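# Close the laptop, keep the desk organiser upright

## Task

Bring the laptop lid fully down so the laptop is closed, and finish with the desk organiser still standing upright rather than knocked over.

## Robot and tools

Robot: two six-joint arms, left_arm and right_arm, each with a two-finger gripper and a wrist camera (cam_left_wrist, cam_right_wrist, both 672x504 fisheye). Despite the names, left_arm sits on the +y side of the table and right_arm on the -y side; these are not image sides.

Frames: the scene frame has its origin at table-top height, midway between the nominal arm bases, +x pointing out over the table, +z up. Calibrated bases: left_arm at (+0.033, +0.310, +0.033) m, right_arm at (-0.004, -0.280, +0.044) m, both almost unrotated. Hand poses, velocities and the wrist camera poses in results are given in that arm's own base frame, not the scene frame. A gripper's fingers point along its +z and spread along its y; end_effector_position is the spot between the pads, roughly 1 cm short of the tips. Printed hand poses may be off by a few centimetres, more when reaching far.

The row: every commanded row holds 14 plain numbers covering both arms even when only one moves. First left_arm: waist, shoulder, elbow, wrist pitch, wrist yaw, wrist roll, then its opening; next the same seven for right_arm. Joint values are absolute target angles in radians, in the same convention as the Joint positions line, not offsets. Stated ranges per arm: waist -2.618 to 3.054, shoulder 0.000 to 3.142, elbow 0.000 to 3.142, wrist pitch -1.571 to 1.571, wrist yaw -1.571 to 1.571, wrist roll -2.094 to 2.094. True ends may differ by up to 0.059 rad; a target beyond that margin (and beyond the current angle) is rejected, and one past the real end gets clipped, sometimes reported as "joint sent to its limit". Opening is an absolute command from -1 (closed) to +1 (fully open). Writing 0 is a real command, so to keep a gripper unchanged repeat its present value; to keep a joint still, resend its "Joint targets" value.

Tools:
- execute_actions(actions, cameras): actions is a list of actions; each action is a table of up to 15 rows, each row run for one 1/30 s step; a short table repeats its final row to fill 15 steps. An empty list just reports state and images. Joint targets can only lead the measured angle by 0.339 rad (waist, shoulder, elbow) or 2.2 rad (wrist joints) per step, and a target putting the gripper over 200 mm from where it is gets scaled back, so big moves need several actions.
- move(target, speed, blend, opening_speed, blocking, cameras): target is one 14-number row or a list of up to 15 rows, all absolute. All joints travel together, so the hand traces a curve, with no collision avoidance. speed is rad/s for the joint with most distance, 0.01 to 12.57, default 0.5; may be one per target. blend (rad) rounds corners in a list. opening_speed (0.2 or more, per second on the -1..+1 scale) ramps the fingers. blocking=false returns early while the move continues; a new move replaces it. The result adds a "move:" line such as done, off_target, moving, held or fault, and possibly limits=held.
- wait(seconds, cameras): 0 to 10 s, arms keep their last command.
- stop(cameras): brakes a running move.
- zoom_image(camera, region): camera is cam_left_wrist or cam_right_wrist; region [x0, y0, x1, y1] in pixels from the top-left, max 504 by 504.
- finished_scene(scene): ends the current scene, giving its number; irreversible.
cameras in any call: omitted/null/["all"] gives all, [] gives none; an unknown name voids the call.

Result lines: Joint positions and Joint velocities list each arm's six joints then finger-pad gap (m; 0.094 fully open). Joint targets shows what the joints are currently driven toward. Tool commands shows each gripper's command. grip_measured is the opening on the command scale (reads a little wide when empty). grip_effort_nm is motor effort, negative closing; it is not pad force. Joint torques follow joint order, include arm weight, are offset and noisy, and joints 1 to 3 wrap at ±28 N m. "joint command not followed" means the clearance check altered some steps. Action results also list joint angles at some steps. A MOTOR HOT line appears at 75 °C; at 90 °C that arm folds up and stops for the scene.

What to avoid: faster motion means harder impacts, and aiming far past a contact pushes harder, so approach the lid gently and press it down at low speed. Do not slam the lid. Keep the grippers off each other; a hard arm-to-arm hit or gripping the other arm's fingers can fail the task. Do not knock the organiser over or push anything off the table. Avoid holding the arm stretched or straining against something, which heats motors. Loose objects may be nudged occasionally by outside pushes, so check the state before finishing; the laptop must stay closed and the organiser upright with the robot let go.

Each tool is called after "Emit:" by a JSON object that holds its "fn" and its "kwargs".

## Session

Emit:
{"fn": "execute_actions", "kwargs": {"actions": []}}

Scene clock: 0.00 s.
left_arm: end_effector_position=(+0.1424, -0.1575, +0.2161) grip_measured=+1.000 grip_effort_nm=n/a end_effector_quat_wxyz=(+0.351, +0.083, +0.896, -0.258) | right_arm: end_effector_position=(+0.2263, +0.2441, +0.1595) grip_measured=+1.000 grip_effort_nm=n/a end_effector_quat_wxyz=(+0.455, +0.079, +0.878, +0.125)
Joint positions: left_arm=[-1.057 0.557 0.784 -0.923 -0.258 -0.751 0.094] | right_arm=[1.213 1.278 0.809 -0.449 0.797 1.108 0.094]
Joint velocities: within noise
Joint torques (N m): no reading
Heat: left arm: 28 °C; right arm: 28 °C.
Joint targets: left_arm=[-1.057 0.551 0.788 -0.940 -0.265 -0.748] | right_arm=[1.213 1.272 0.818 -0.456 0.809 1.106]
Tool commands: left_gripper/opening=+1.0 right_gripper/opening=+1.0
camera_calibration:
cam_left_wrist: T_world_to_cam=[[-0.360233, -0.869981, 0.336698, -0.157225], [-0.927251, 0.294401, -0.231375, 0.263157], [0.102167, -0.395553, -0.912743, 0.234172], [0, 0, 0, 1]] pos_world=[0.16345, -0.121629, 0.327564]
cam_right_wrist: T_world_to_cam=[[-0.0148438, -0.929255, -0.369141, 0.292399], [-0.939448, 0.139372, -0.31307, 0.258036], [0.34237, 0.342142, -0.875055, 0.0873544], [0, 0, 0, 1]] pos_world=[0.216844, 0.205863, 0.26516]

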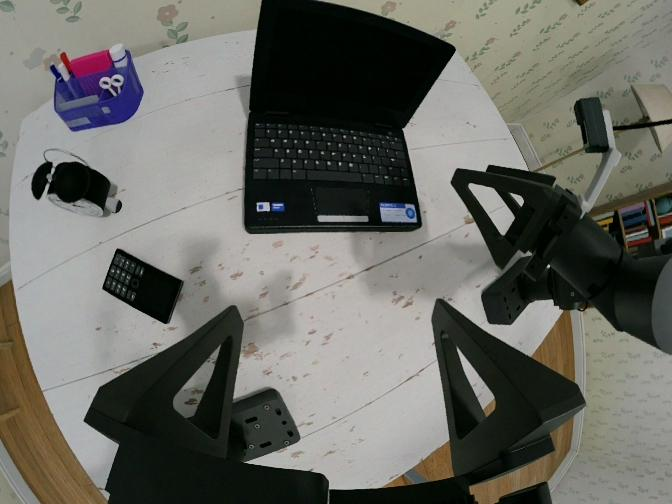

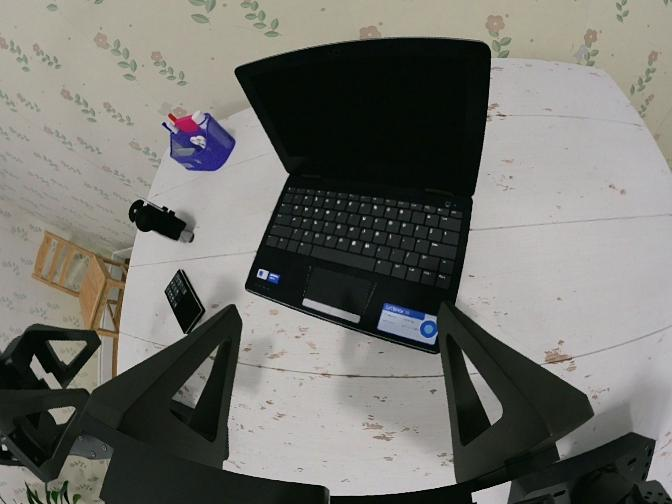

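Emit:
{"fn": "move", "kwargs": {"target": [[-1.057,0.551,0.788,-0.940,-0.265,-0.748,1,0.25,1.219,1.136,-0.567,0,0,-1],[-1.057,0.551,0.788,-0.940,-0.265,-0.748,1,0.316,2.049,2.018,-0.619,0,0,-1],[-1.057,0.551,0.788,-0.940,-0.265,-0.748,1,0.316,2.245,2.120,-0.9215,0,0,-1]], "speed": 0.9, "blend": 0.1}}

Scene clock: 73.10 s.
left_arm: end_effector_position=(+0.1424, -0.1575, +0.2161) grip_measured=+1.000 grip_effort_nm=-0.017 end_effector_quat_wxyz=(+0.351, +0.083, +0.896, -0.258) | right_arm: end_effector_position=(+0.5307, +0.1690, +0.1348) grip_measured=-0.996 grip_effort_nm=-0.203 end_effector_quat_wxyz=(+0.253, -0.143, +0.956, +0.037)
Joint positions: left_arm=[-1.057 0.557 0.784 -0.923 -0.258 -0.751 0.094] | right_arm=[0.309 2.237 2.094 -0.91 0.007 0.01 0]
Joint torques (N m): left_arm=[-0.1 1.26 7.32 1.76 -0.18 0.05] | right_arm=[0.68 -14.37 9.87 1.45 -0.06 -0.12]
Heat: left arm: 33 °C; right arm: 34 °C.
Joint targets: left_arm=[-1.057 0.551 0.788 -0.940 -0.265 -0.748] | right_arm=[0.316 2.245 2.120 -0.922 0.000 0.000]
move: done
cam_left_wrist: T_world_to_cam=[[-0.360233, -0.869981, 0.336698, -0.157225], [-0.927251, 0.294401, -0.231375, 0.263157], [0.102167, -0.395553, -0.912743, 0.234172], [0, 0, 0, 1]] pos_world=[0.16345, -0.121629, 0.327564]
cam_right_wrist: T_world_to_cam=[[0.265256, -0.960949, -0.0788442, 0.035629], [-0.957602, -0.272099, 0.0946612, 0.57101], [-0.112418, 0.0503919, -0.992382, 0.293719], [0, 0, 0, 1]] pos_world=[0.570369, 0.174808, 0.240238]

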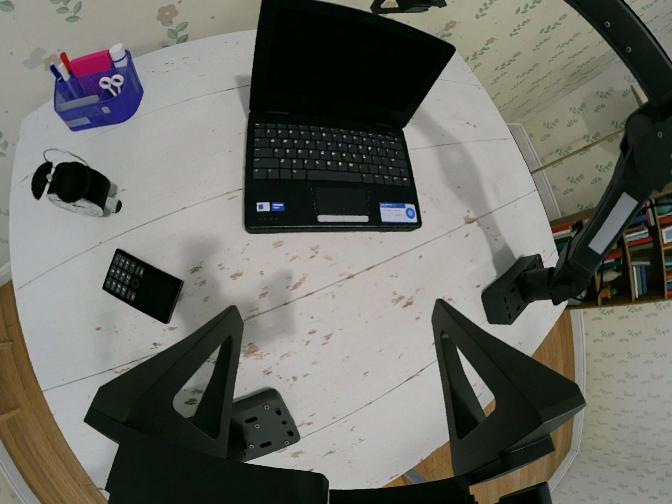

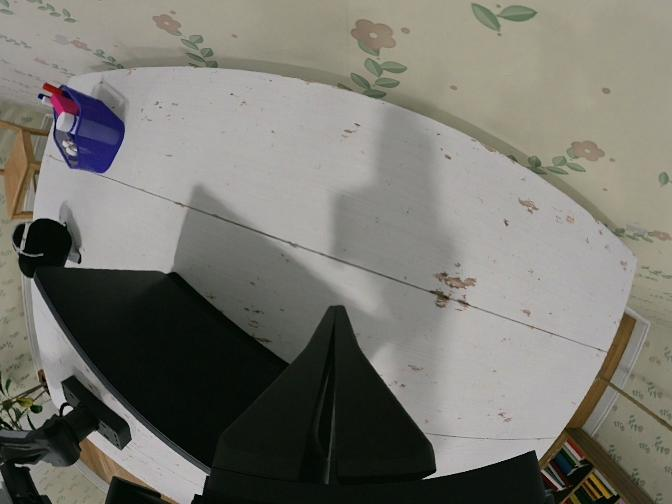

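Emit:
{"fn": "move", "kwargs": {"target": [[-1.057,0.551,0.788,-0.940,-0.265,-0.748,-1,0.402,2.076,1.809,-0.867,0,0,-1],[-1.057,0.551,0.788,-0.940,-0.265,-0.748,-1,0.489,1.906,1.567,-0.795,0,0,-1]], "speed": [0.3,0.3], "blend": 0.03}}

Scene clock: 81.13 s.
left_arm: end_effector_position=(+0.1424, -0.1575, +0.2161) grip_measured=-0.992 grip_effort_nm=-0.437 end_effector_quat_wxyz=(+0.351, +0.083, +0.896, -0.258) | right_arm: end_effector_position=(+0.4213, +0.2143, +0.1071) grip_measured=-0.996 grip_effort_nm=-0.203 end_effector_quat_wxyz=(+0.212, -0.223, +0.950, +0.046)
Joint positions: left_arm=[-1.057 0.557 0.784 -0.923 -0.258 -0.751 0] | right_arm=[0.473 1.949 1.582 -0.768 0.013 0.01 0]
Joint torques (N m): left_arm=[-0.12 1.28 7.32 1.76 -0.18 0.06] | right_arm=[1.28 -16.47 6.04 1.19 -0.12 -0.13]
Heat: left arm: 33 °C; right arm: 35 °C.
Joint targets: left_arm=[-1.057 0.551 0.788 -0.940 -0.265 -0.748] | right_arm=[0.489 1.906 1.567 -0.795 0.000 0.000]
move: off_target (right_arm); blend cut to 0 rad at target 1; right_arm: the shoulder is farthest, 0.043 rad from its target
cam_left_wrist: T_world_to_cam=[[-0.360233, -0.869981, 0.336698, -0.157225], [-0.927251, 0.294401, -0.231375, 0.263157], [0.102167, -0.395553, -0.912743, 0.234172], [0, 0, 0, 1]] pos_world=[0.16345, -0.121629, 0.327564]
cam_right_wrist: T_world_to_cam=[[0.411485, -0.908762, -0.0695148, 0.032164], [-0.891899, -0.4172, 0.174528, 0.475966], [-0.187606, -0.00981553, -0.982195, 0.295056], [0, 0, 0, 1]] pos_world=[0.466633, 0.230699, 0.208969]

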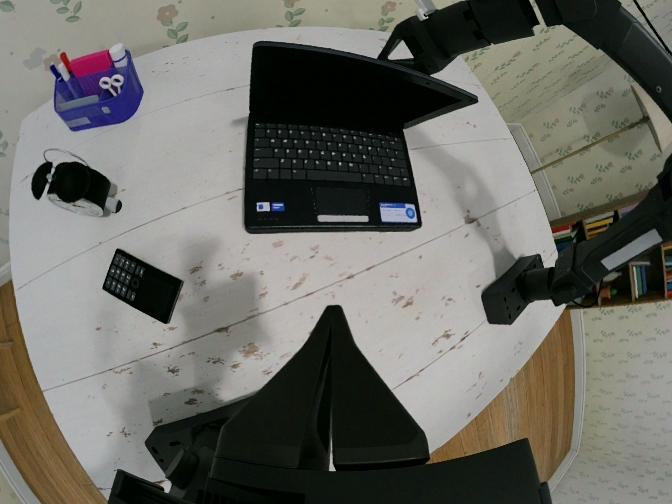

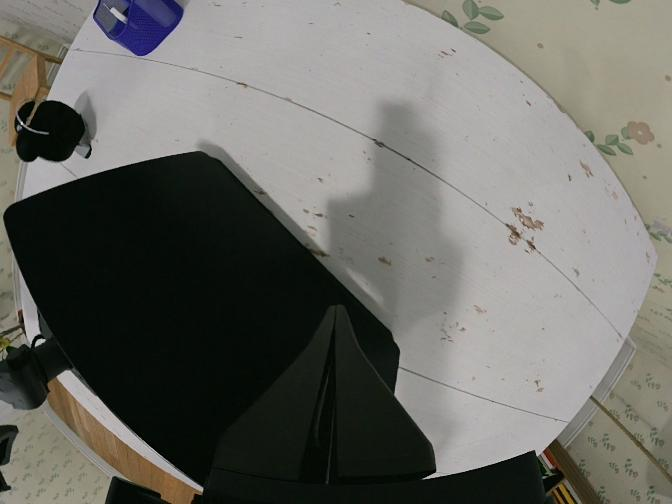

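Emit:
{"fn": "move", "kwargs": {"target": [[-1.057,0.551,0.788,-0.940,-0.265,-0.748,-1,0.592,1.761,1.382,-0.755,0,0,-1],[-1.057,0.551,0.788,-0.940,-0.265,-0.748,-1,0.695,1.683,1.1696,-0.6204,0,0,-1],[-1.057,0.551,0.788,-0.940,-0.265,-0.748,-1,0.784,1.670,0.985,-0.449,0,0,-1]], "speed": 0.3, "blend": 0.03}}

Emit:
{"fn": "move", "kwargs": {"target": [[-1.057,0.551,0.788,-0.940,-0.265,-0.748,-1,0.803,1.741,0.883,-0.276,0,0,-1],[-1.057,0.551,0.788,-0.940,-0.265,-0.748,-1,0.803,1.808,0.842,-0.168,0,0,-1]], "speed": [0.25,0.15]}}

Emit:
{"fn": "zoom_image", "kwargs": {"camera": "cam_left_wrist", "region": [200, 40, 500, 260]}}

Scene clock: 91.23 s.
left_arm: end_effector_position=(+0.1424, -0.1575, +0.2161) grip_measured=-0.992 grip_effort_nm=-0.447 end_effector_quat_wxyz=(+0.351, +0.083, +0.896, -0.258) | right_arm: end_effector_position=(+0.2774, +0.2648, +0.0444) grip_measured=-0.996 grip_effort_nm=-0.193 end_effector_quat_wxyz=(+0.204, -0.361, +0.907, +0.069)
Joint positions: left_arm=[-1.057 0.557 0.784 -0.923 -0.258 -0.751 0] | right_arm=[0.773 1.695 1 -0.443 0.028 0.008 0]
Joint torques (N m): left_arm=[-0.12 1.29 7.34 1.76 -0.18 0.05] | right_arm=[0.99 -11.41 5.59 1.37 -0.27 -0.1]
Heat: left arm: 33 °C; right arm: 35 °C.
Joint targets: left_arm=[-1.057 0.551 0.788 -0.940 -0.265 -0.748] | right_arm=[0.784 1.670 0.985 -0.449 0.000 0.000]
move: done
cam_left_wrist: T_world_to_cam=[[-0.360233, -0.869981, 0.336698, -0.157225], [-0.927251, 0.294401, -0.231375, 0.263157], [0.102167, -0.395553, -0.912743, 0.234172], [0, 0, 0, 1]] pos_world=[0.16345, -0.121629, 0.327564]
cam_right_wrist: T_world_to_cam=[[0.65828, -0.750761, -0.055001, 0.0219803], [-0.73349, -0.656135, 0.177422, 0.398939], [-0.16929, -0.0764506, -0.982597, 0.219569], [0, 0, 0, 1]] pos_world=[0.315319, 0.295046, 0.146176]

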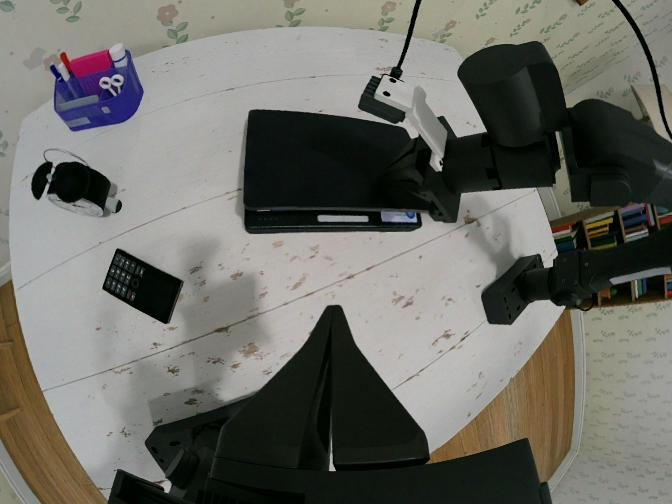

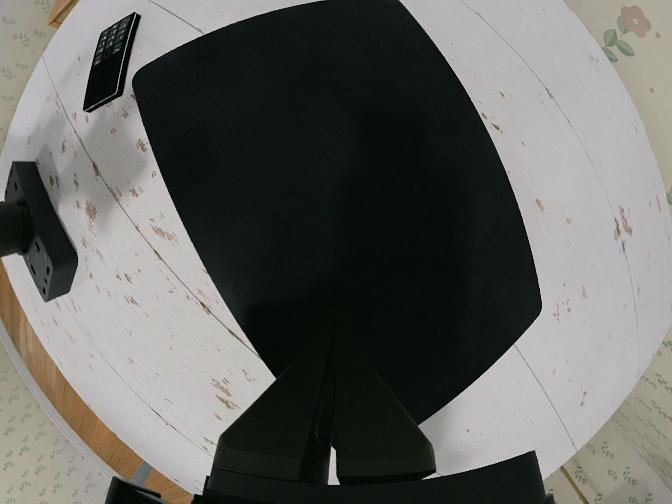

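Scene clock: 93.30 s.
left_arm: end_effector_position=(+0.1424, -0.1575, +0.2161) grip_measured=-0.992 grip_effort_nm=-0.442 end_effector_quat_wxyz=(+0.351, +0.083, +0.896, -0.258) | right_arm: end_effector_position=(+0.2749, +0.2770, +0.0043) grip_measured=-0.996 grip_effort_nm=-0.193 end_effector_quat_wxyz=(+0.232, -0.369, +0.895, +0.091)
Joint positions: left_arm=[-1.057 0.557 0.784 -0.923 -0.258 -0.751 0] | right_arm=[0.793 1.768 0.863 -0.162 0.013 0.008 0]
Joint torques (N m): left_arm=[-0.1 1.29 7.32 1.76 -0.18 0.05] | right_arm=[0.87 -5.56 4.52 1.49 -0.12 -0.1]
Heat: left arm: 33 °C; right arm: 34 °C.
Joint targets: left_arm=[-1.057 0.551 0.788 -0.940 -0.265 -0.748] | right_arm=[0.803 1.808 0.842 -0.168 0.000 0.000]
move: off_target (right_arm); right_arm: the shoulder is farthest, 0.040 rad from its target
cam_left_wrist: T_world_to_cam=[[-0.360233, -0.869981, 0.336698, -0.157225], [-0.927251, 0.294401, -0.231375, 0.263157], [0.102167, -0.395553, -0.912743, 0.234172], [0, 0, 0, 1]] pos_world=[0.16345, -0.121629, 0.327564]
cam_right_wrist: T_world_to_cam=[[0.680821, -0.728952, -0.0714912, 0.0184372], [-0.721273, -0.684217, 0.107763, 0.416933], [-0.12747, -0.021803, -0.991603, 0.154168], [0, 0, 0, 1]] pos_world=[0.307822, 0.302074, 0.109261]

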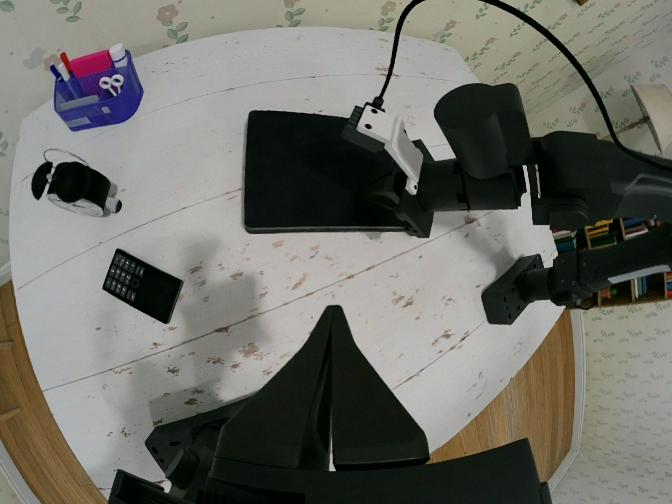

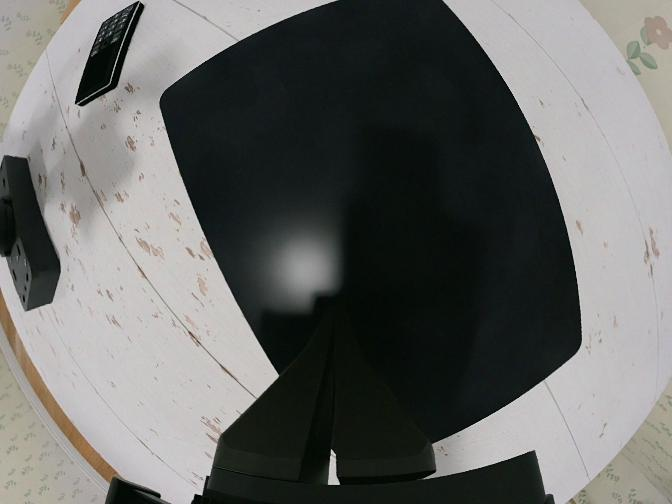

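Scaled by 1.680 (camera's finer frame: 960x720).

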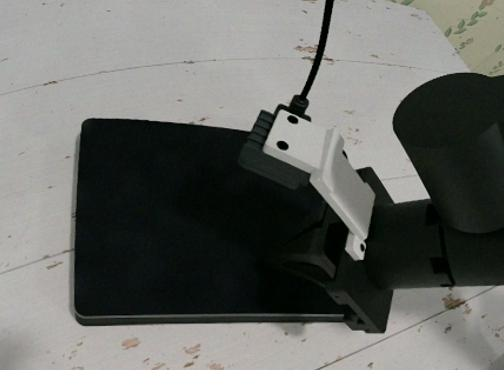

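Emit:
{"fn": "move", "kwargs": {"target": [[-1.057,0.551,0.788,-0.940,-0.265,-0.748,-1,0.803,1.852,0.820,-0.102,0,0,-1]], "speed": 0.15, "cameras": []}}

Emit:
{"fn": "move", "kwargs": {"target": [[-1.057,0.551,0.788,-0.940,-0.265,-0.748,-1,0.79,1.70,0.95,-0.15,0,0,-1],[-1.057,0.551,0.788,-0.940,-0.265,-0.748,-1,0.5,1.219,1.136,-0.567,0,0,-1]], "speed": 0.6}}

Emit:
{"fn": "zoom_image", "kwargs": {"camera": "cam_left_wrist", "region": [200, 60, 480, 260]}}

Scene clock: 100.47 s.
left_arm: end_effector_position=(+0.1424, -0.1575, +0.2161) grip_measured=-0.992 grip_effort_nm=-0.437 end_effector_quat_wxyz=(+0.351, +0.083, +0.896, -0.258) | right_arm: end_effector_position=(+0.2843, +0.2878, +0.0036) grip_measured=-0.996 grip_effort_nm=-0.193 end_effector_quat_wxyz=(+0.260, -0.366, +0.887, +0.105)
Joint positions: left_arm=[-1.057 0.557 0.784 -0.923 -0.258 -0.751 0] | right_arm=[0.793 1.794 0.851 -0.06 0.009 0.008 0]
Joint torques (N m): left_arm=[-0.12 1.28 7.32 1.76 -0.18 0.06] | right_arm=[0.94 -4.12 3.56 1.28 -0.09 -0.11]
Heat: left arm: 33 °C; right arm: 32 °C.
Joint targets: left_arm=[-1.057 0.551 0.788 -0.940 -0.265 -0.748] | right_arm=[0.803 1.852 0.820 -0.102 0.000 0.000]
move: off_target (right_arm); right_arm: the shoulder is farthest, 0.058 rad from its target

Scene clock: 102.47 s.
left_arm: end_effector_position=(+0.1424, -0.1575, +0.2161) grip_measured=-0.992 grip_effort_nm=-0.442 end_effector_quat_wxyz=(+0.351, +0.083, +0.896, -0.258) | right_arm: end_effector_position=(+0.3291, +0.1830, +0.2487) grip_measured=-0.996 grip_effort_nm=-0.188 end_effector_quat_wxyz=(+0.426, -0.221, +0.870, +0.111)
Joint positions: left_arm=[-1.057 0.557 0.784 -0.923 -0.258 -0.751 0] | right_arm=[0.506 1.224 1.12 -0.556 0.003 0.008 0]
Joint torques (N m): left_arm=[-0.12 1.29 7.32 1.76 -0.18 0.05] | right_arm=[-0.51 -5.45 9.5 1.98 -0.02 -0.1]
Heat: left arm: 33 °C; right arm: 32 °C.
Joint targets: left_arm=[-1.057 0.551 0.788 -0.940 -0.265 -0.748] | right_arm=[0.500 1.219 1.136 -0.567 0.000 0.000]
move: done
cam_left_wrist: T_world_to_cam=[[-0.360233, -0.869981, 0.336698, -0.157225], [-0.927251, 0.294401, -0.231375, 0.263157], [0.102167, -0.395553, -0.912743, 0.234172], [0, 0, 0, 1]] pos_world=[0.16345, -0.121629, 0.327564]
cam_right_wrist: T_world_to_cam=[[0.48161, -0.871918, -0.088377, 0.0264134], [-0.848993, -0.439163, -0.293848, 0.462411], [0.217399, 0.216552, -0.951758, 0.234355], [0, 0, 0, 1]] pos_world=[0.328914, 0.175354, 0.361262]

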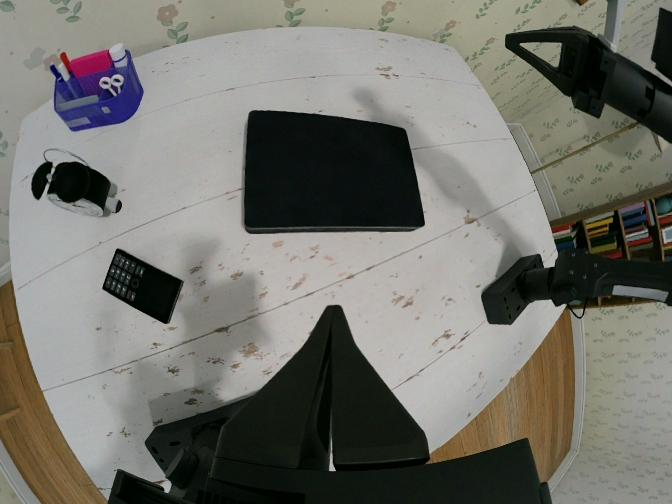

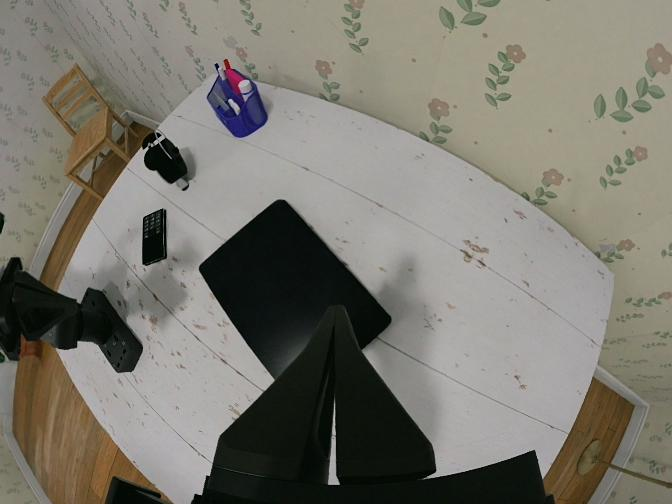

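Scaled by 1.800 (camera's finer frame: 960x720).

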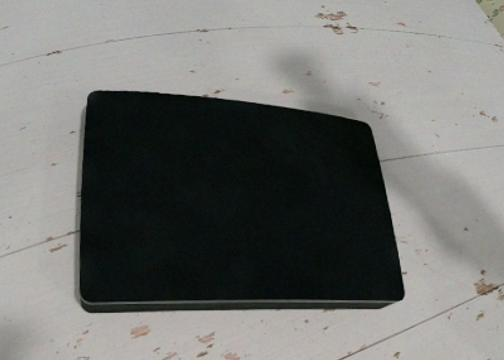

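Emit:
{"fn": "finished_scene", "kwargs": {"scene": 2}}

The scene is finished: the task was done.


## Next scene

The same job, from a new start.

Emit:
{"fn": "execute_actions", "kwargs": {"actions": []}}

Scene clock: 0.00 s.
left_arm: end_effector_position=(+0.2490, +0.0854, +0.1956) grip_measured=+1.000 grip_effort_nm=n/a end_effector_quat_wxyz=(+0.598, -0.265, +0.756, -0.032) | right_arm: end_effector_position=(+0.2544, -0.0587, +0.2592) grip_measured=+1.000 grip_effort_nm=n/a end_effector_quat_wxyz=(+0.724, +0.112, +0.681, +0.010)
Joint positions: left_arm=[0.405 0.403 0.339 -0.225 0.116 -0.356 0.094] | right_arm=[-0.402 0.296 0.261 0.085 -0.253 0.19 0.094]
Joint velocities: within noise
Joint torques (N m): no reading
Heat: left arm: 28 °C; right arm: 28 °C.
Joint targets: left_arm=[0.405 0.396 0.347 -0.232 0.116 -0.354] | right_arm=[-0.402 0.291 0.271 0.083 -0.253 0.189]
Tool commands: left_gripper/opening=+1.0 right_gripper/opening=+1.0
camera_calibration:
cam_left_wrist: T_world_to_cam=[[0.381378, -0.876293, 0.294382, -0.0764901], [-0.645063, -0.480375, -0.59425, 0.35266], [0.662151, 0.0367391, -0.748469, 0.0921314], [0, 0, 0, 1]] pos_world=[0.195655, 0.0989965, 0.301043]
cam_right_wrist: T_world_to_cam=[[-0.0774456, -0.968987, -0.234664, 0.0269806], [-0.505139, 0.24106, -0.828689, 0.387092], [0.859556, 0.0543596, -0.508142, 0.0250223], [0, 0, 0, 1]] pos_world=[0.176116, -0.0685287, 0.339825]

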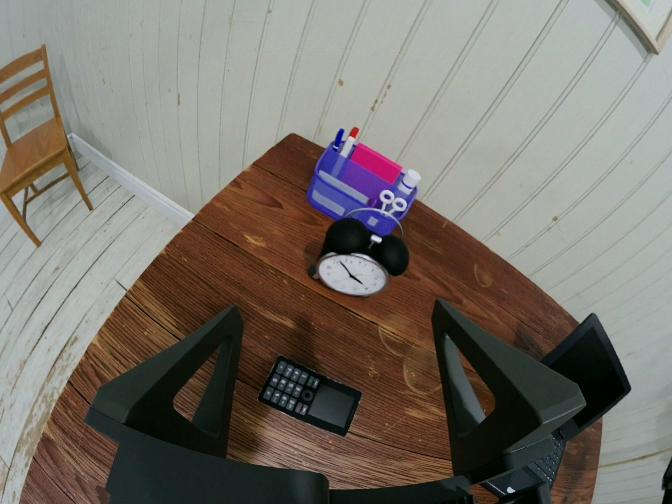

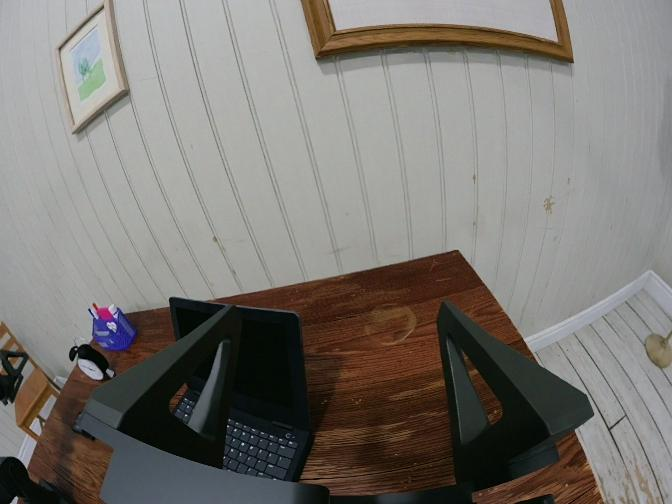

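Emit:
{"fn": "move", "kwargs": {"target": [[0.405,0.396,0.347,-0.232,0.116,-0.354,1,0.164,1.759,1.629,-0.52,0,0,-1],[0.405,0.396,0.347,-0.232,0.116,-0.354,1,0.164,2.015,1.761,-0.793,0,0,-1]], "speed": 0.9, "blend": 0.05}}

Scene clock: 58.37 s.
left_arm: end_effector_position=(+0.2490, +0.0854, +0.1956) grip_measured=+1.000 grip_effort_nm=-0.007 end_effector_quat_wxyz=(+0.598, -0.265, +0.756, -0.032) | right_arm: end_effector_position=(+0.4988, +0.0849, +0.1312) grip_measured=-0.996 grip_effort_nm=-0.198 end_effector_quat_wxyz=(+0.251, -0.076, +0.965, +0.026)
Joint positions: left_arm=[0.405 0.403 0.339 -0.225 0.116 -0.356 0.094] | right_arm=[0.164 2.011 1.734 -0.783 -0.008 0.009 0]
Joint torques (N m): left_arm=[-0.05 0.95 8.66 2.07 -0.01 0.04] | right_arm=[0.03 -12.62 10.02 1.51 0.08 -0.11]
Heat: left arm: 30 °C; right arm: 36 °C.
Joint targets: left_arm=[0.405 0.396 0.347 -0.232 0.116 -0.354] | right_arm=[0.164 2.015 1.761 -0.793 0.000 0.000]
move: done
cam_left_wrist: T_world_to_cam=[[0.381378, -0.876293, 0.294382, -0.0764901], [-0.645063, -0.480375, -0.59425, 0.35266], [0.662151, 0.0367391, -0.748469, 0.0921314], [0, 0, 0, 1]] pos_world=[0.195655, 0.0989965, 0.301043]
cam_right_wrist: T_world_to_cam=[[0.131144, -0.987187, -0.0908983, 0.0336205], [-0.98487, -0.140213, 0.101838, 0.519362], [-0.113278, 0.0761677, -0.990639, 0.288786], [0, 0, 0, 1]] pos_world=[0.539808, 0.084015, 0.236248]

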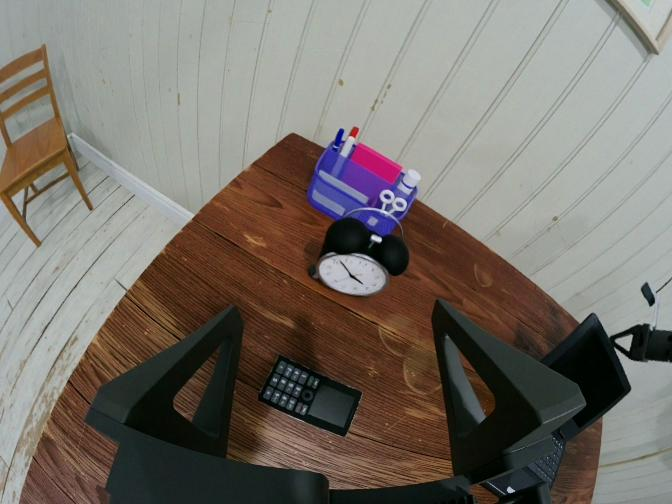

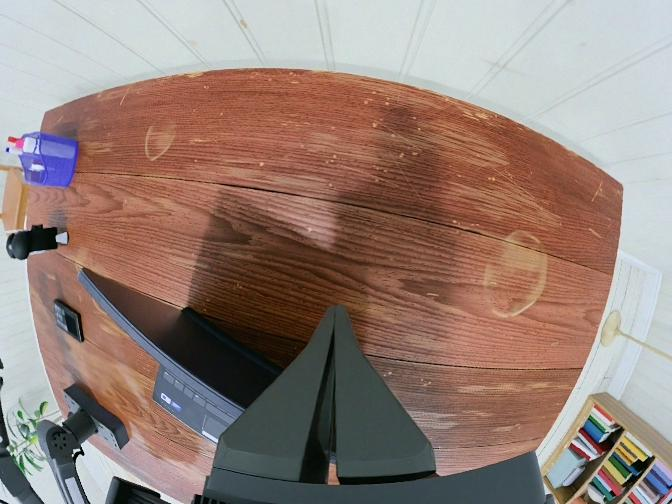

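Emit:
{"fn": "move", "kwargs": {"target": [[0.405,0.396,0.347,-0.232,0.116,-0.354,1,0.248,1.861,1.467,-0.740,0,0,-1],[0.405,0.396,0.347,-0.232,0.116,-0.354,1,0.370,1.627,1.2305,-0.7376,0,0,-1]], "speed": 0.3, "blend": 0.03}}

Scene clock: 69.70 s.
left_arm: end_effector_position=(+0.2490, +0.0854, +0.1956) grip_measured=+1.000 grip_effort_nm=-0.012 end_effector_quat_wxyz=(+0.598, -0.265, +0.756, -0.032) | right_arm: end_effector_position=(+0.4046, +0.1316, +0.1534) grip_measured=-0.996 grip_effort_nm=-0.178 end_effector_quat_wxyz=(+0.302, -0.150, +0.941, +0.019)
Joint positions: left_arm=[0.405 0.403 0.339 -0.225 0.116 -0.356 0.094] | right_arm=[0.341 1.617 1.275 -0.618 0.069 0.003 0]
Joint torques (N m): left_arm=[-0.05 0.95 8.66 2.07 -0.01 0.04] | right_arm=[2.47 -7.95 3.86 0.58 -0.66 -0.05]
Heat: left arm: 31 °C; right arm: 34 °C.
Joint targets: left_arm=[0.405 0.396 0.347 -0.232 0.116 -0.354] | right_arm=[0.370 1.627 1.231 -0.738 0.000 0.000]
move: off_target (right_arm); right_arm: the wrist pitch is farthest, 0.120 rad from its target
cam_left_wrist: T_world_to_cam=[[0.381378, -0.876293, 0.294382, -0.0764901], [-0.645063, -0.480375, -0.59425, 0.35266], [0.662151, 0.0367391, -0.748469, 0.0921314], [0, 0, 0, 1]] pos_world=[0.195655, 0.0989965, 0.301043]
cam_right_wrist: T_world_to_cam=[[0.275741, -0.960839, -0.027488, 0.0223656], [-0.961206, -0.275832, -0.000501093, 0.454869], [-0.00710059, 0.0265598, -0.999622, 0.261443], [0, 0, 0, 1]] pos_world=[0.432912, 0.140013, 0.262187]

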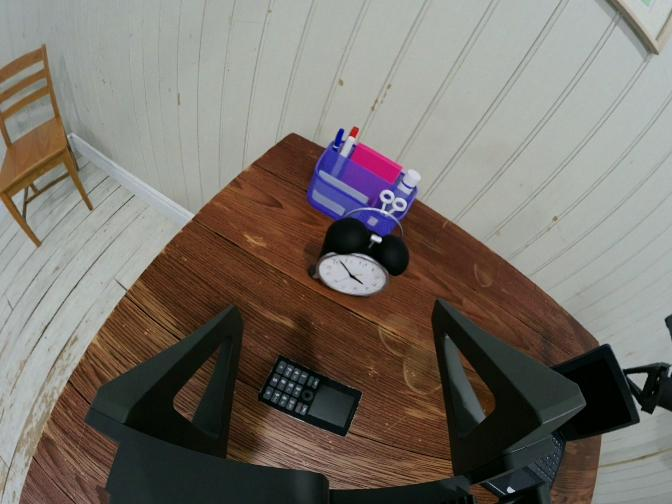

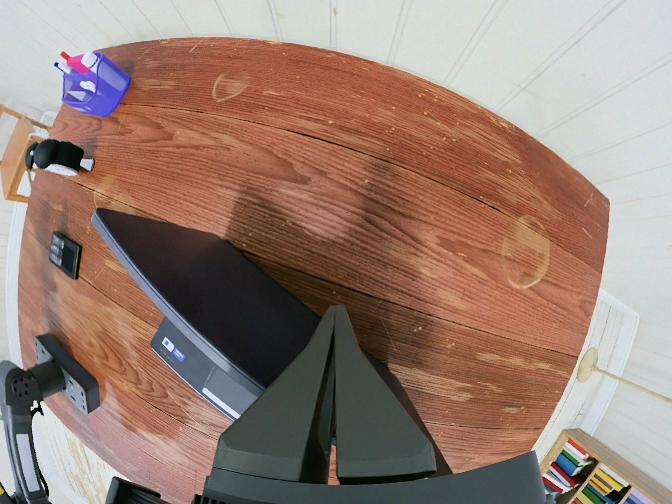

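Emit:
{"fn": "move", "kwargs": {"target": [[0.405,0.396,0.347,-0.232,0.116,-0.354,1,0.488,1.4695,1.0765,-0.741,0,0,-1]], "speed": 0.3}}

Scene clock: 94.00 s.
left_arm: end_effector_position=(+0.2490, +0.0854, +0.1956) grip_measured=+1.000 grip_effort_nm=-0.012 end_effector_quat_wxyz=(+0.598, -0.265, +0.756, -0.032) | right_arm: end_effector_position=(+0.3255, +0.1686, +0.1272) grip_measured=-0.996 grip_effort_nm=-0.178 end_effector_quat_wxyz=(+0.243, -0.228, +0.941, +0.054)
Joint positions: left_arm=[0.405 0.403 0.339 -0.225 0.116 -0.356 0.094] | right_arm=[0.481 1.485 1.098 -0.681 0.013 0.003 0]
Joint torques (N m): left_arm=[-0.05 0.94 8.69 2.07 -0.01 0.04] | right_arm=[0.55 -8.72 5.63 1 -0.13 -0.07]
Heat: left arm: 31 °C; right arm: 32 °C.
Joint targets: left_arm=[0.405 0.396 0.347 -0.232 0.116 -0.354] | right_arm=[0.488 1.470 1.077 -0.741 0.000 0.000]
move: off_target (right_arm); right_arm: the wrist pitch is farthest, 0.060 rad from its target
cam_left_wrist: T_world_to_cam=[[0.381378, -0.876293, 0.294382, -0.0764901], [-0.645063, -0.480375, -0.59425, 0.35266], [0.662151, 0.0367391, -0.748469, 0.0921314], [0, 0, 0, 1]] pos_world=[0.195655, 0.0989965, 0.301043]
cam_right_wrist: T_world_to_cam=[[0.428961, -0.900655, -0.0693826, 0.0243463], [-0.89418, -0.434265, 0.108885, 0.380028], [-0.128198, 0.0153333, -0.99163, 0.274047], [0, 0, 0, 1]] pos_world=[0.364502, 0.182758, 0.232063]

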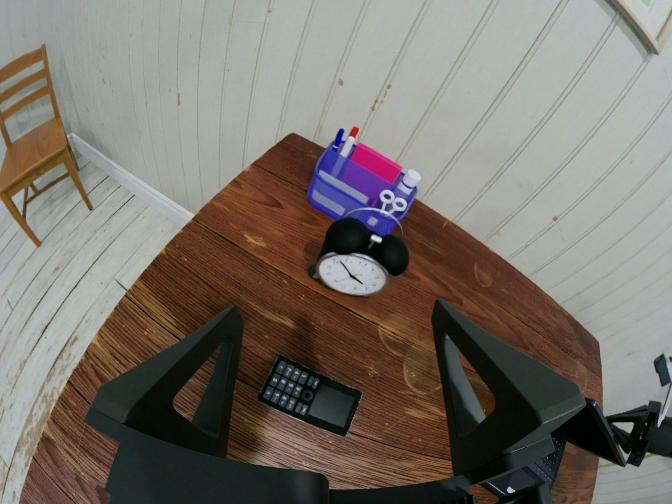

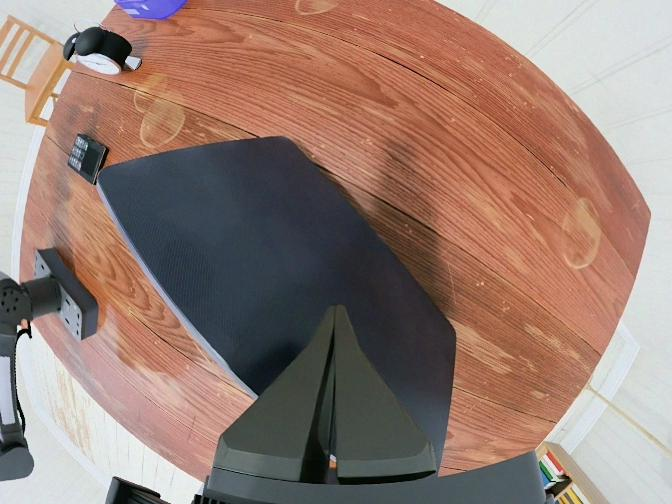

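Emit:
{"fn": "move", "kwargs": {"target": [[0.405,0.396,0.347,-0.232,0.116,-0.354,1,0.609,1.377,0.876,-0.633,0,0,-1],[0.405,0.396,0.347,-0.232,0.116,-0.354,1,0.721,1.355,0.692,-0.4706,0,0,-1]], "speed": 0.3, "blend": 0.03}}

Emit:
{"fn": "move", "kwargs": {"target": [[0.405,0.396,0.347,-0.232,0.116,-0.354,1,0.745,1.439,0.574,-0.269,0,0,-1],[0.405,0.396,0.347,-0.232,0.116,-0.354,1,0.745,1.525,0.5215,-0.130,0,0,-1]], "speed": [0.25,0.15]}}

Emit:
{"fn": "move", "kwargs": {"target": [[0.405,0.396,0.347,-0.232,0.116,-0.354,1,0.745,1.585,0.4936,-0.0423,0,0,-1]], "speed": 0.15}}

Scene clock: 106.23 s.
left_arm: end_effector_position=(+0.2490, +0.0854, +0.1956) grip_measured=+1.000 grip_effort_nm=-0.007 end_effector_quat_wxyz=(+0.598, -0.265, +0.756, -0.032) | right_arm: end_effector_position=(+0.2336, +0.1961, +0.0489) grip_measured=-0.996 grip_effort_nm=-0.178 end_effector_quat_wxyz=(+0.211, -0.335, +0.916, +0.065)
Joint positions: left_arm=[0.405 0.403 0.339 -0.225 0.116 -0.356 0.094] | right_arm=[0.71 1.375 0.709 -0.46 0.025 0.003 0]
Joint torques (N m): left_arm=[-0.06 0.94 8.69 2.06 -0.01 0.05] | right_arm=[0.98 -7.5 5.49 1.4 -0.23 -0.06]
Heat: left arm: 31 °C; right arm: 32 °C.
Joint targets: left_arm=[0.405 0.396 0.347 -0.232 0.116 -0.354] | right_arm=[0.721 1.355 0.692 -0.471 0.000 0.000]
move: done
cam_left_wrist: T_world_to_cam=[[0.381378, -0.876293, 0.294382, -0.0764901], [-0.645063, -0.480375, -0.59425, 0.35266], [0.662151, 0.0367391, -0.748469, 0.0921314], [0, 0, 0, 1]] pos_world=[0.195655, 0.0989965, 0.301043]
cam_right_wrist: T_world_to_cam=[[0.614935, -0.786602, -0.0557828, 0.0166902], [-0.770965, -0.614562, 0.167112, 0.32199], [-0.165732, -0.0597564, -0.984359, 0.20738], [0, 0, 0, 1]] pos_world=[0.272349, 0.223404, 0.151259]

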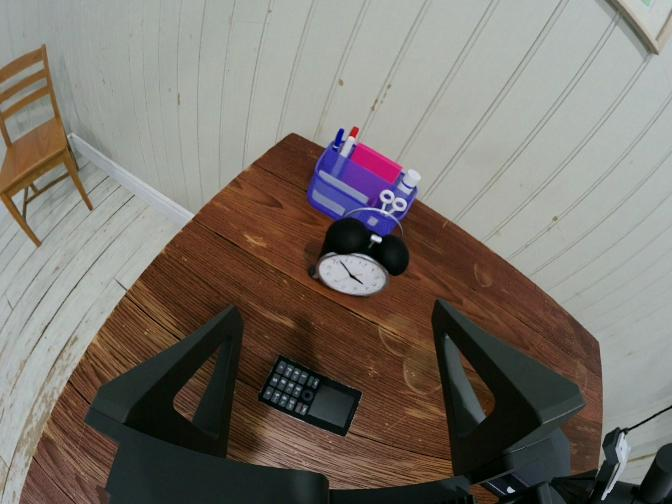

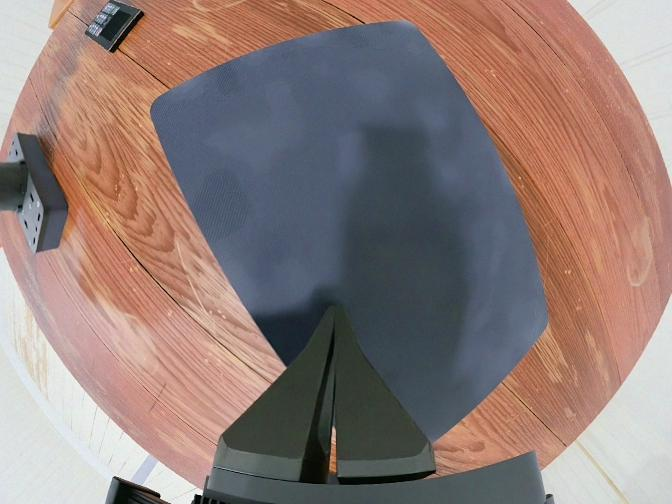

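Scene clock: 108.63 s.
left_arm: end_effector_position=(+0.2490, +0.0854, +0.1956) grip_measured=+1.000 grip_effort_nm=-0.012 end_effector_quat_wxyz=(+0.598, -0.265, +0.756, -0.032) | right_arm: end_effector_position=(+0.2336, +0.2098, +0.0030) grip_measured=-0.996 grip_effort_nm=-0.183 end_effector_quat_wxyz=(+0.241, -0.345, +0.903, +0.087)
Joint positions: left_arm=[0.405 0.403 0.339 -0.225 0.116 -0.356 0.094] | right_arm=[0.736 1.489 0.548 -0.112 0.012 0.003 0]
Joint torques (N m): left_arm=[-0.05 0.92 8.66 2.08 -0.01 0.05] | right_arm=[0.77 -2.65 3.92 1.46 -0.11 -0.07]
Heat: left arm: 31 °C; right arm: 32 °C.
Joint targets: left_arm=[0.405 0.396 0.347 -0.232 0.116 -0.354] | right_arm=[0.745 1.525 0.522 -0.130 0.000 0.000]
move: off_target (right_arm); right_arm: the shoulder is farthest, 0.036 rad from its target
cam_left_wrist: T_world_to_cam=[[0.381378, -0.876293, 0.294382, -0.0764901], [-0.645063, -0.480375, -0.59425, 0.35266], [0.662151, 0.0367391, -0.748469, 0.0921314], [0, 0, 0, 1]] pos_world=[0.195655, 0.0989965, 0.301043]
cam_right_wrist: T_world_to_cam=[[0.642418, -0.763129, -0.0702333, 0.0135455], [-0.757249, -0.6462, 0.0948698, 0.34184], [-0.117783, -0.00776205, -0.993009, 0.140904], [0, 0, 0, 1]] pos_world=[0.266752, 0.232327, 0.10844]

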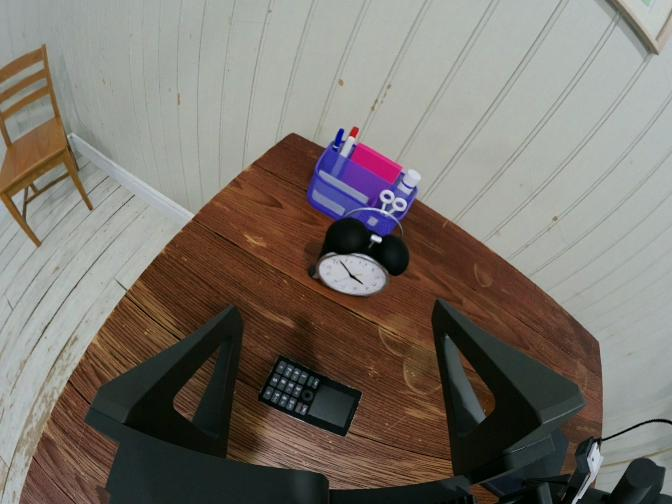

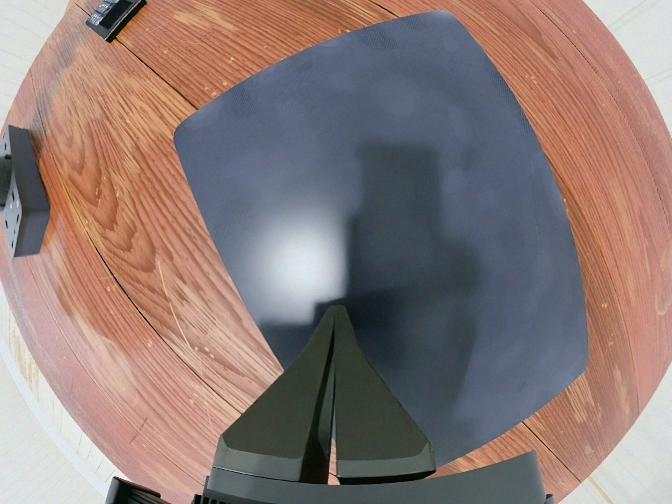

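Scene clock: 109.80 s.
left_arm: end_effector_position=(+0.2490, +0.0854, +0.1956) grip_measured=+1.000 grip_effort_nm=-0.012 end_effector_quat_wxyz=(+0.598, -0.265, +0.756, -0.032) | right_arm: end_effector_position=(+0.2462, +0.2221, +0.0023) grip_measured=-0.996 grip_effort_nm=-0.178 end_effector_quat_wxyz=(+0.275, -0.341, +0.893, +0.102)
Joint positions: left_arm=[0.405 0.403 0.339 -0.225 0.116 -0.356 0.094] | right_arm=[0.736 1.533 0.53 0.027 0.008 0.003 0]
Joint torques (N m): left_arm=[-0.05 0.94 8.68 2.07 -0.01 0.04] | right_arm=[0.8 -1.59 2.91 1.08 -0.08 -0.06]
Heat: left arm: 31 °C; right arm: 32 °C.
Joint targets: left_arm=[0.405 0.396 0.347 -0.232 0.116 -0.354] | right_arm=[0.745 1.585 0.494 -0.042 0.000 0.000]
move: off_target (right_arm); right_arm: the wrist pitch is farthest, 0.069 rad from its target
cam_left_wrist: T_world_to_cam=[[0.381378, -0.876293, 0.294382, -0.0764901], [-0.645063, -0.480375, -0.59425, 0.35266], [0.662151, 0.0367391, -0.748469, 0.0921314], [0, 0, 0, 1]] pos_world=[0.195655, 0.0989965, 0.301043]
cam_right_wrist: T_world_to_cam=[[0.64808, -0.757742, -0.0762908, 0.0123079], [-0.758956, -0.650901, 0.0177127, 0.36098], [-0.0630794, 0.0464221, -0.996928, 0.116223], [0, 0, 0, 1]] pos_world=[0.273323, 0.238893, 0.110411]

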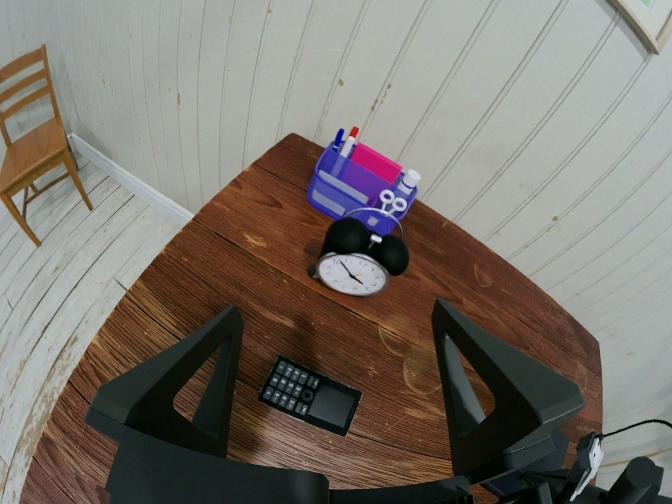

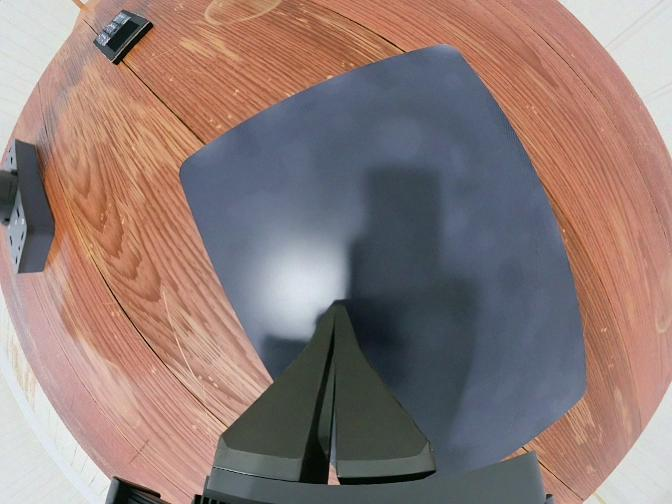

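Same end height as before; retreat.

Emit:
{"fn": "move", "kwargs": {"target": [[0.405,0.396,0.347,-0.232,0.116,-0.354,1,0.735,1.44,0.63,-0.06,0,0,-1],[0.405,0.396,0.347,-0.232,0.116,-0.354,1,0.5,1.1,1.05,-0.567,0,0,-1]], "speed": 0.6}}

Scene clock: 115.13 s.
left_arm: end_effector_position=(+0.2490, +0.0854, +0.1956) grip_measured=+1.000 grip_effort_nm=-0.007 end_effector_quat_wxyz=(+0.598, -0.265, +0.756, -0.032) | right_arm: end_effector_position=(+0.3070, +0.1709, +0.2504) grip_measured=-0.996 grip_effort_nm=-0.183 end_effector_quat_wxyz=(+0.440, -0.221, +0.863, +0.113)
Joint positions: left_arm=[0.405 0.403 0.339 -0.225 0.116 -0.356 0.094] | right_arm=[0.507 1.106 1.033 -0.556 0.005 0.003 0]
Joint torques (N m): left_arm=[-0.05 0.95 8.68 2.08 -0.01 0.04] | right_arm=[-0.64 -4.25 9.51 1.98 -0.05 -0.07]
Heat: left arm: 31 °C; right arm: 33 °C.
Joint targets: left_arm=[0.405 0.396 0.347 -0.232 0.116 -0.354] | right_arm=[0.500 1.100 1.050 -0.567 0.000 0.000]
move: done
cam_left_wrist: T_world_to_cam=[[0.381378, -0.876293, 0.294382, -0.0764901], [-0.645063, -0.480375, -0.59425, 0.35266], [0.662151, 0.0367391, -0.748469, 0.0921314], [0, 0, 0, 1]] pos_world=[0.195655, 0.0989965, 0.301043]
cam_right_wrist: T_world_to_cam=[[0.486463, -0.869733, -0.0831802, 0.0233819], [-0.838616, -0.438099, -0.323717, 0.442933], [0.245106, 0.227233, -0.942491, 0.230748], [0, 0, 0, 1]] pos_world=[0.303519, 0.161951, 0.362807]

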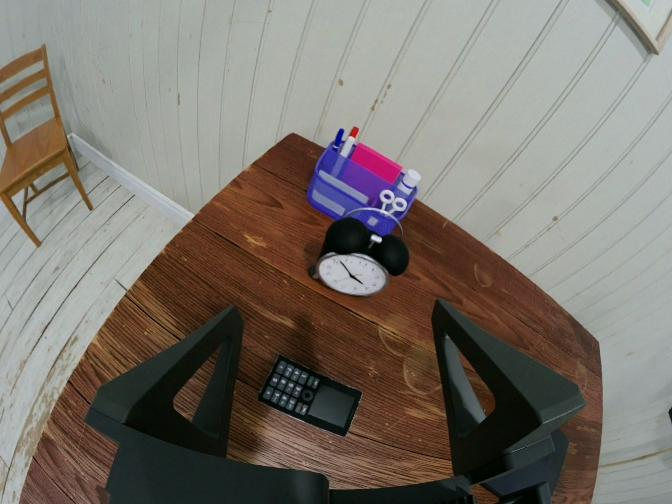

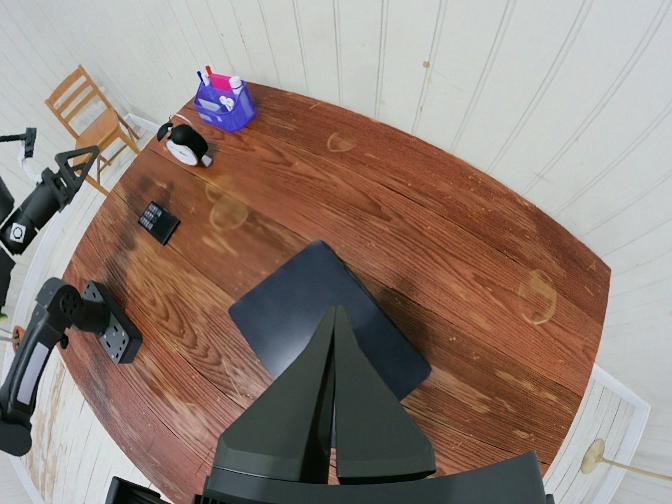

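Emit:
{"fn": "finished_scene", "kwargs": {"scene": 3}}

The scene is finished: the task was done.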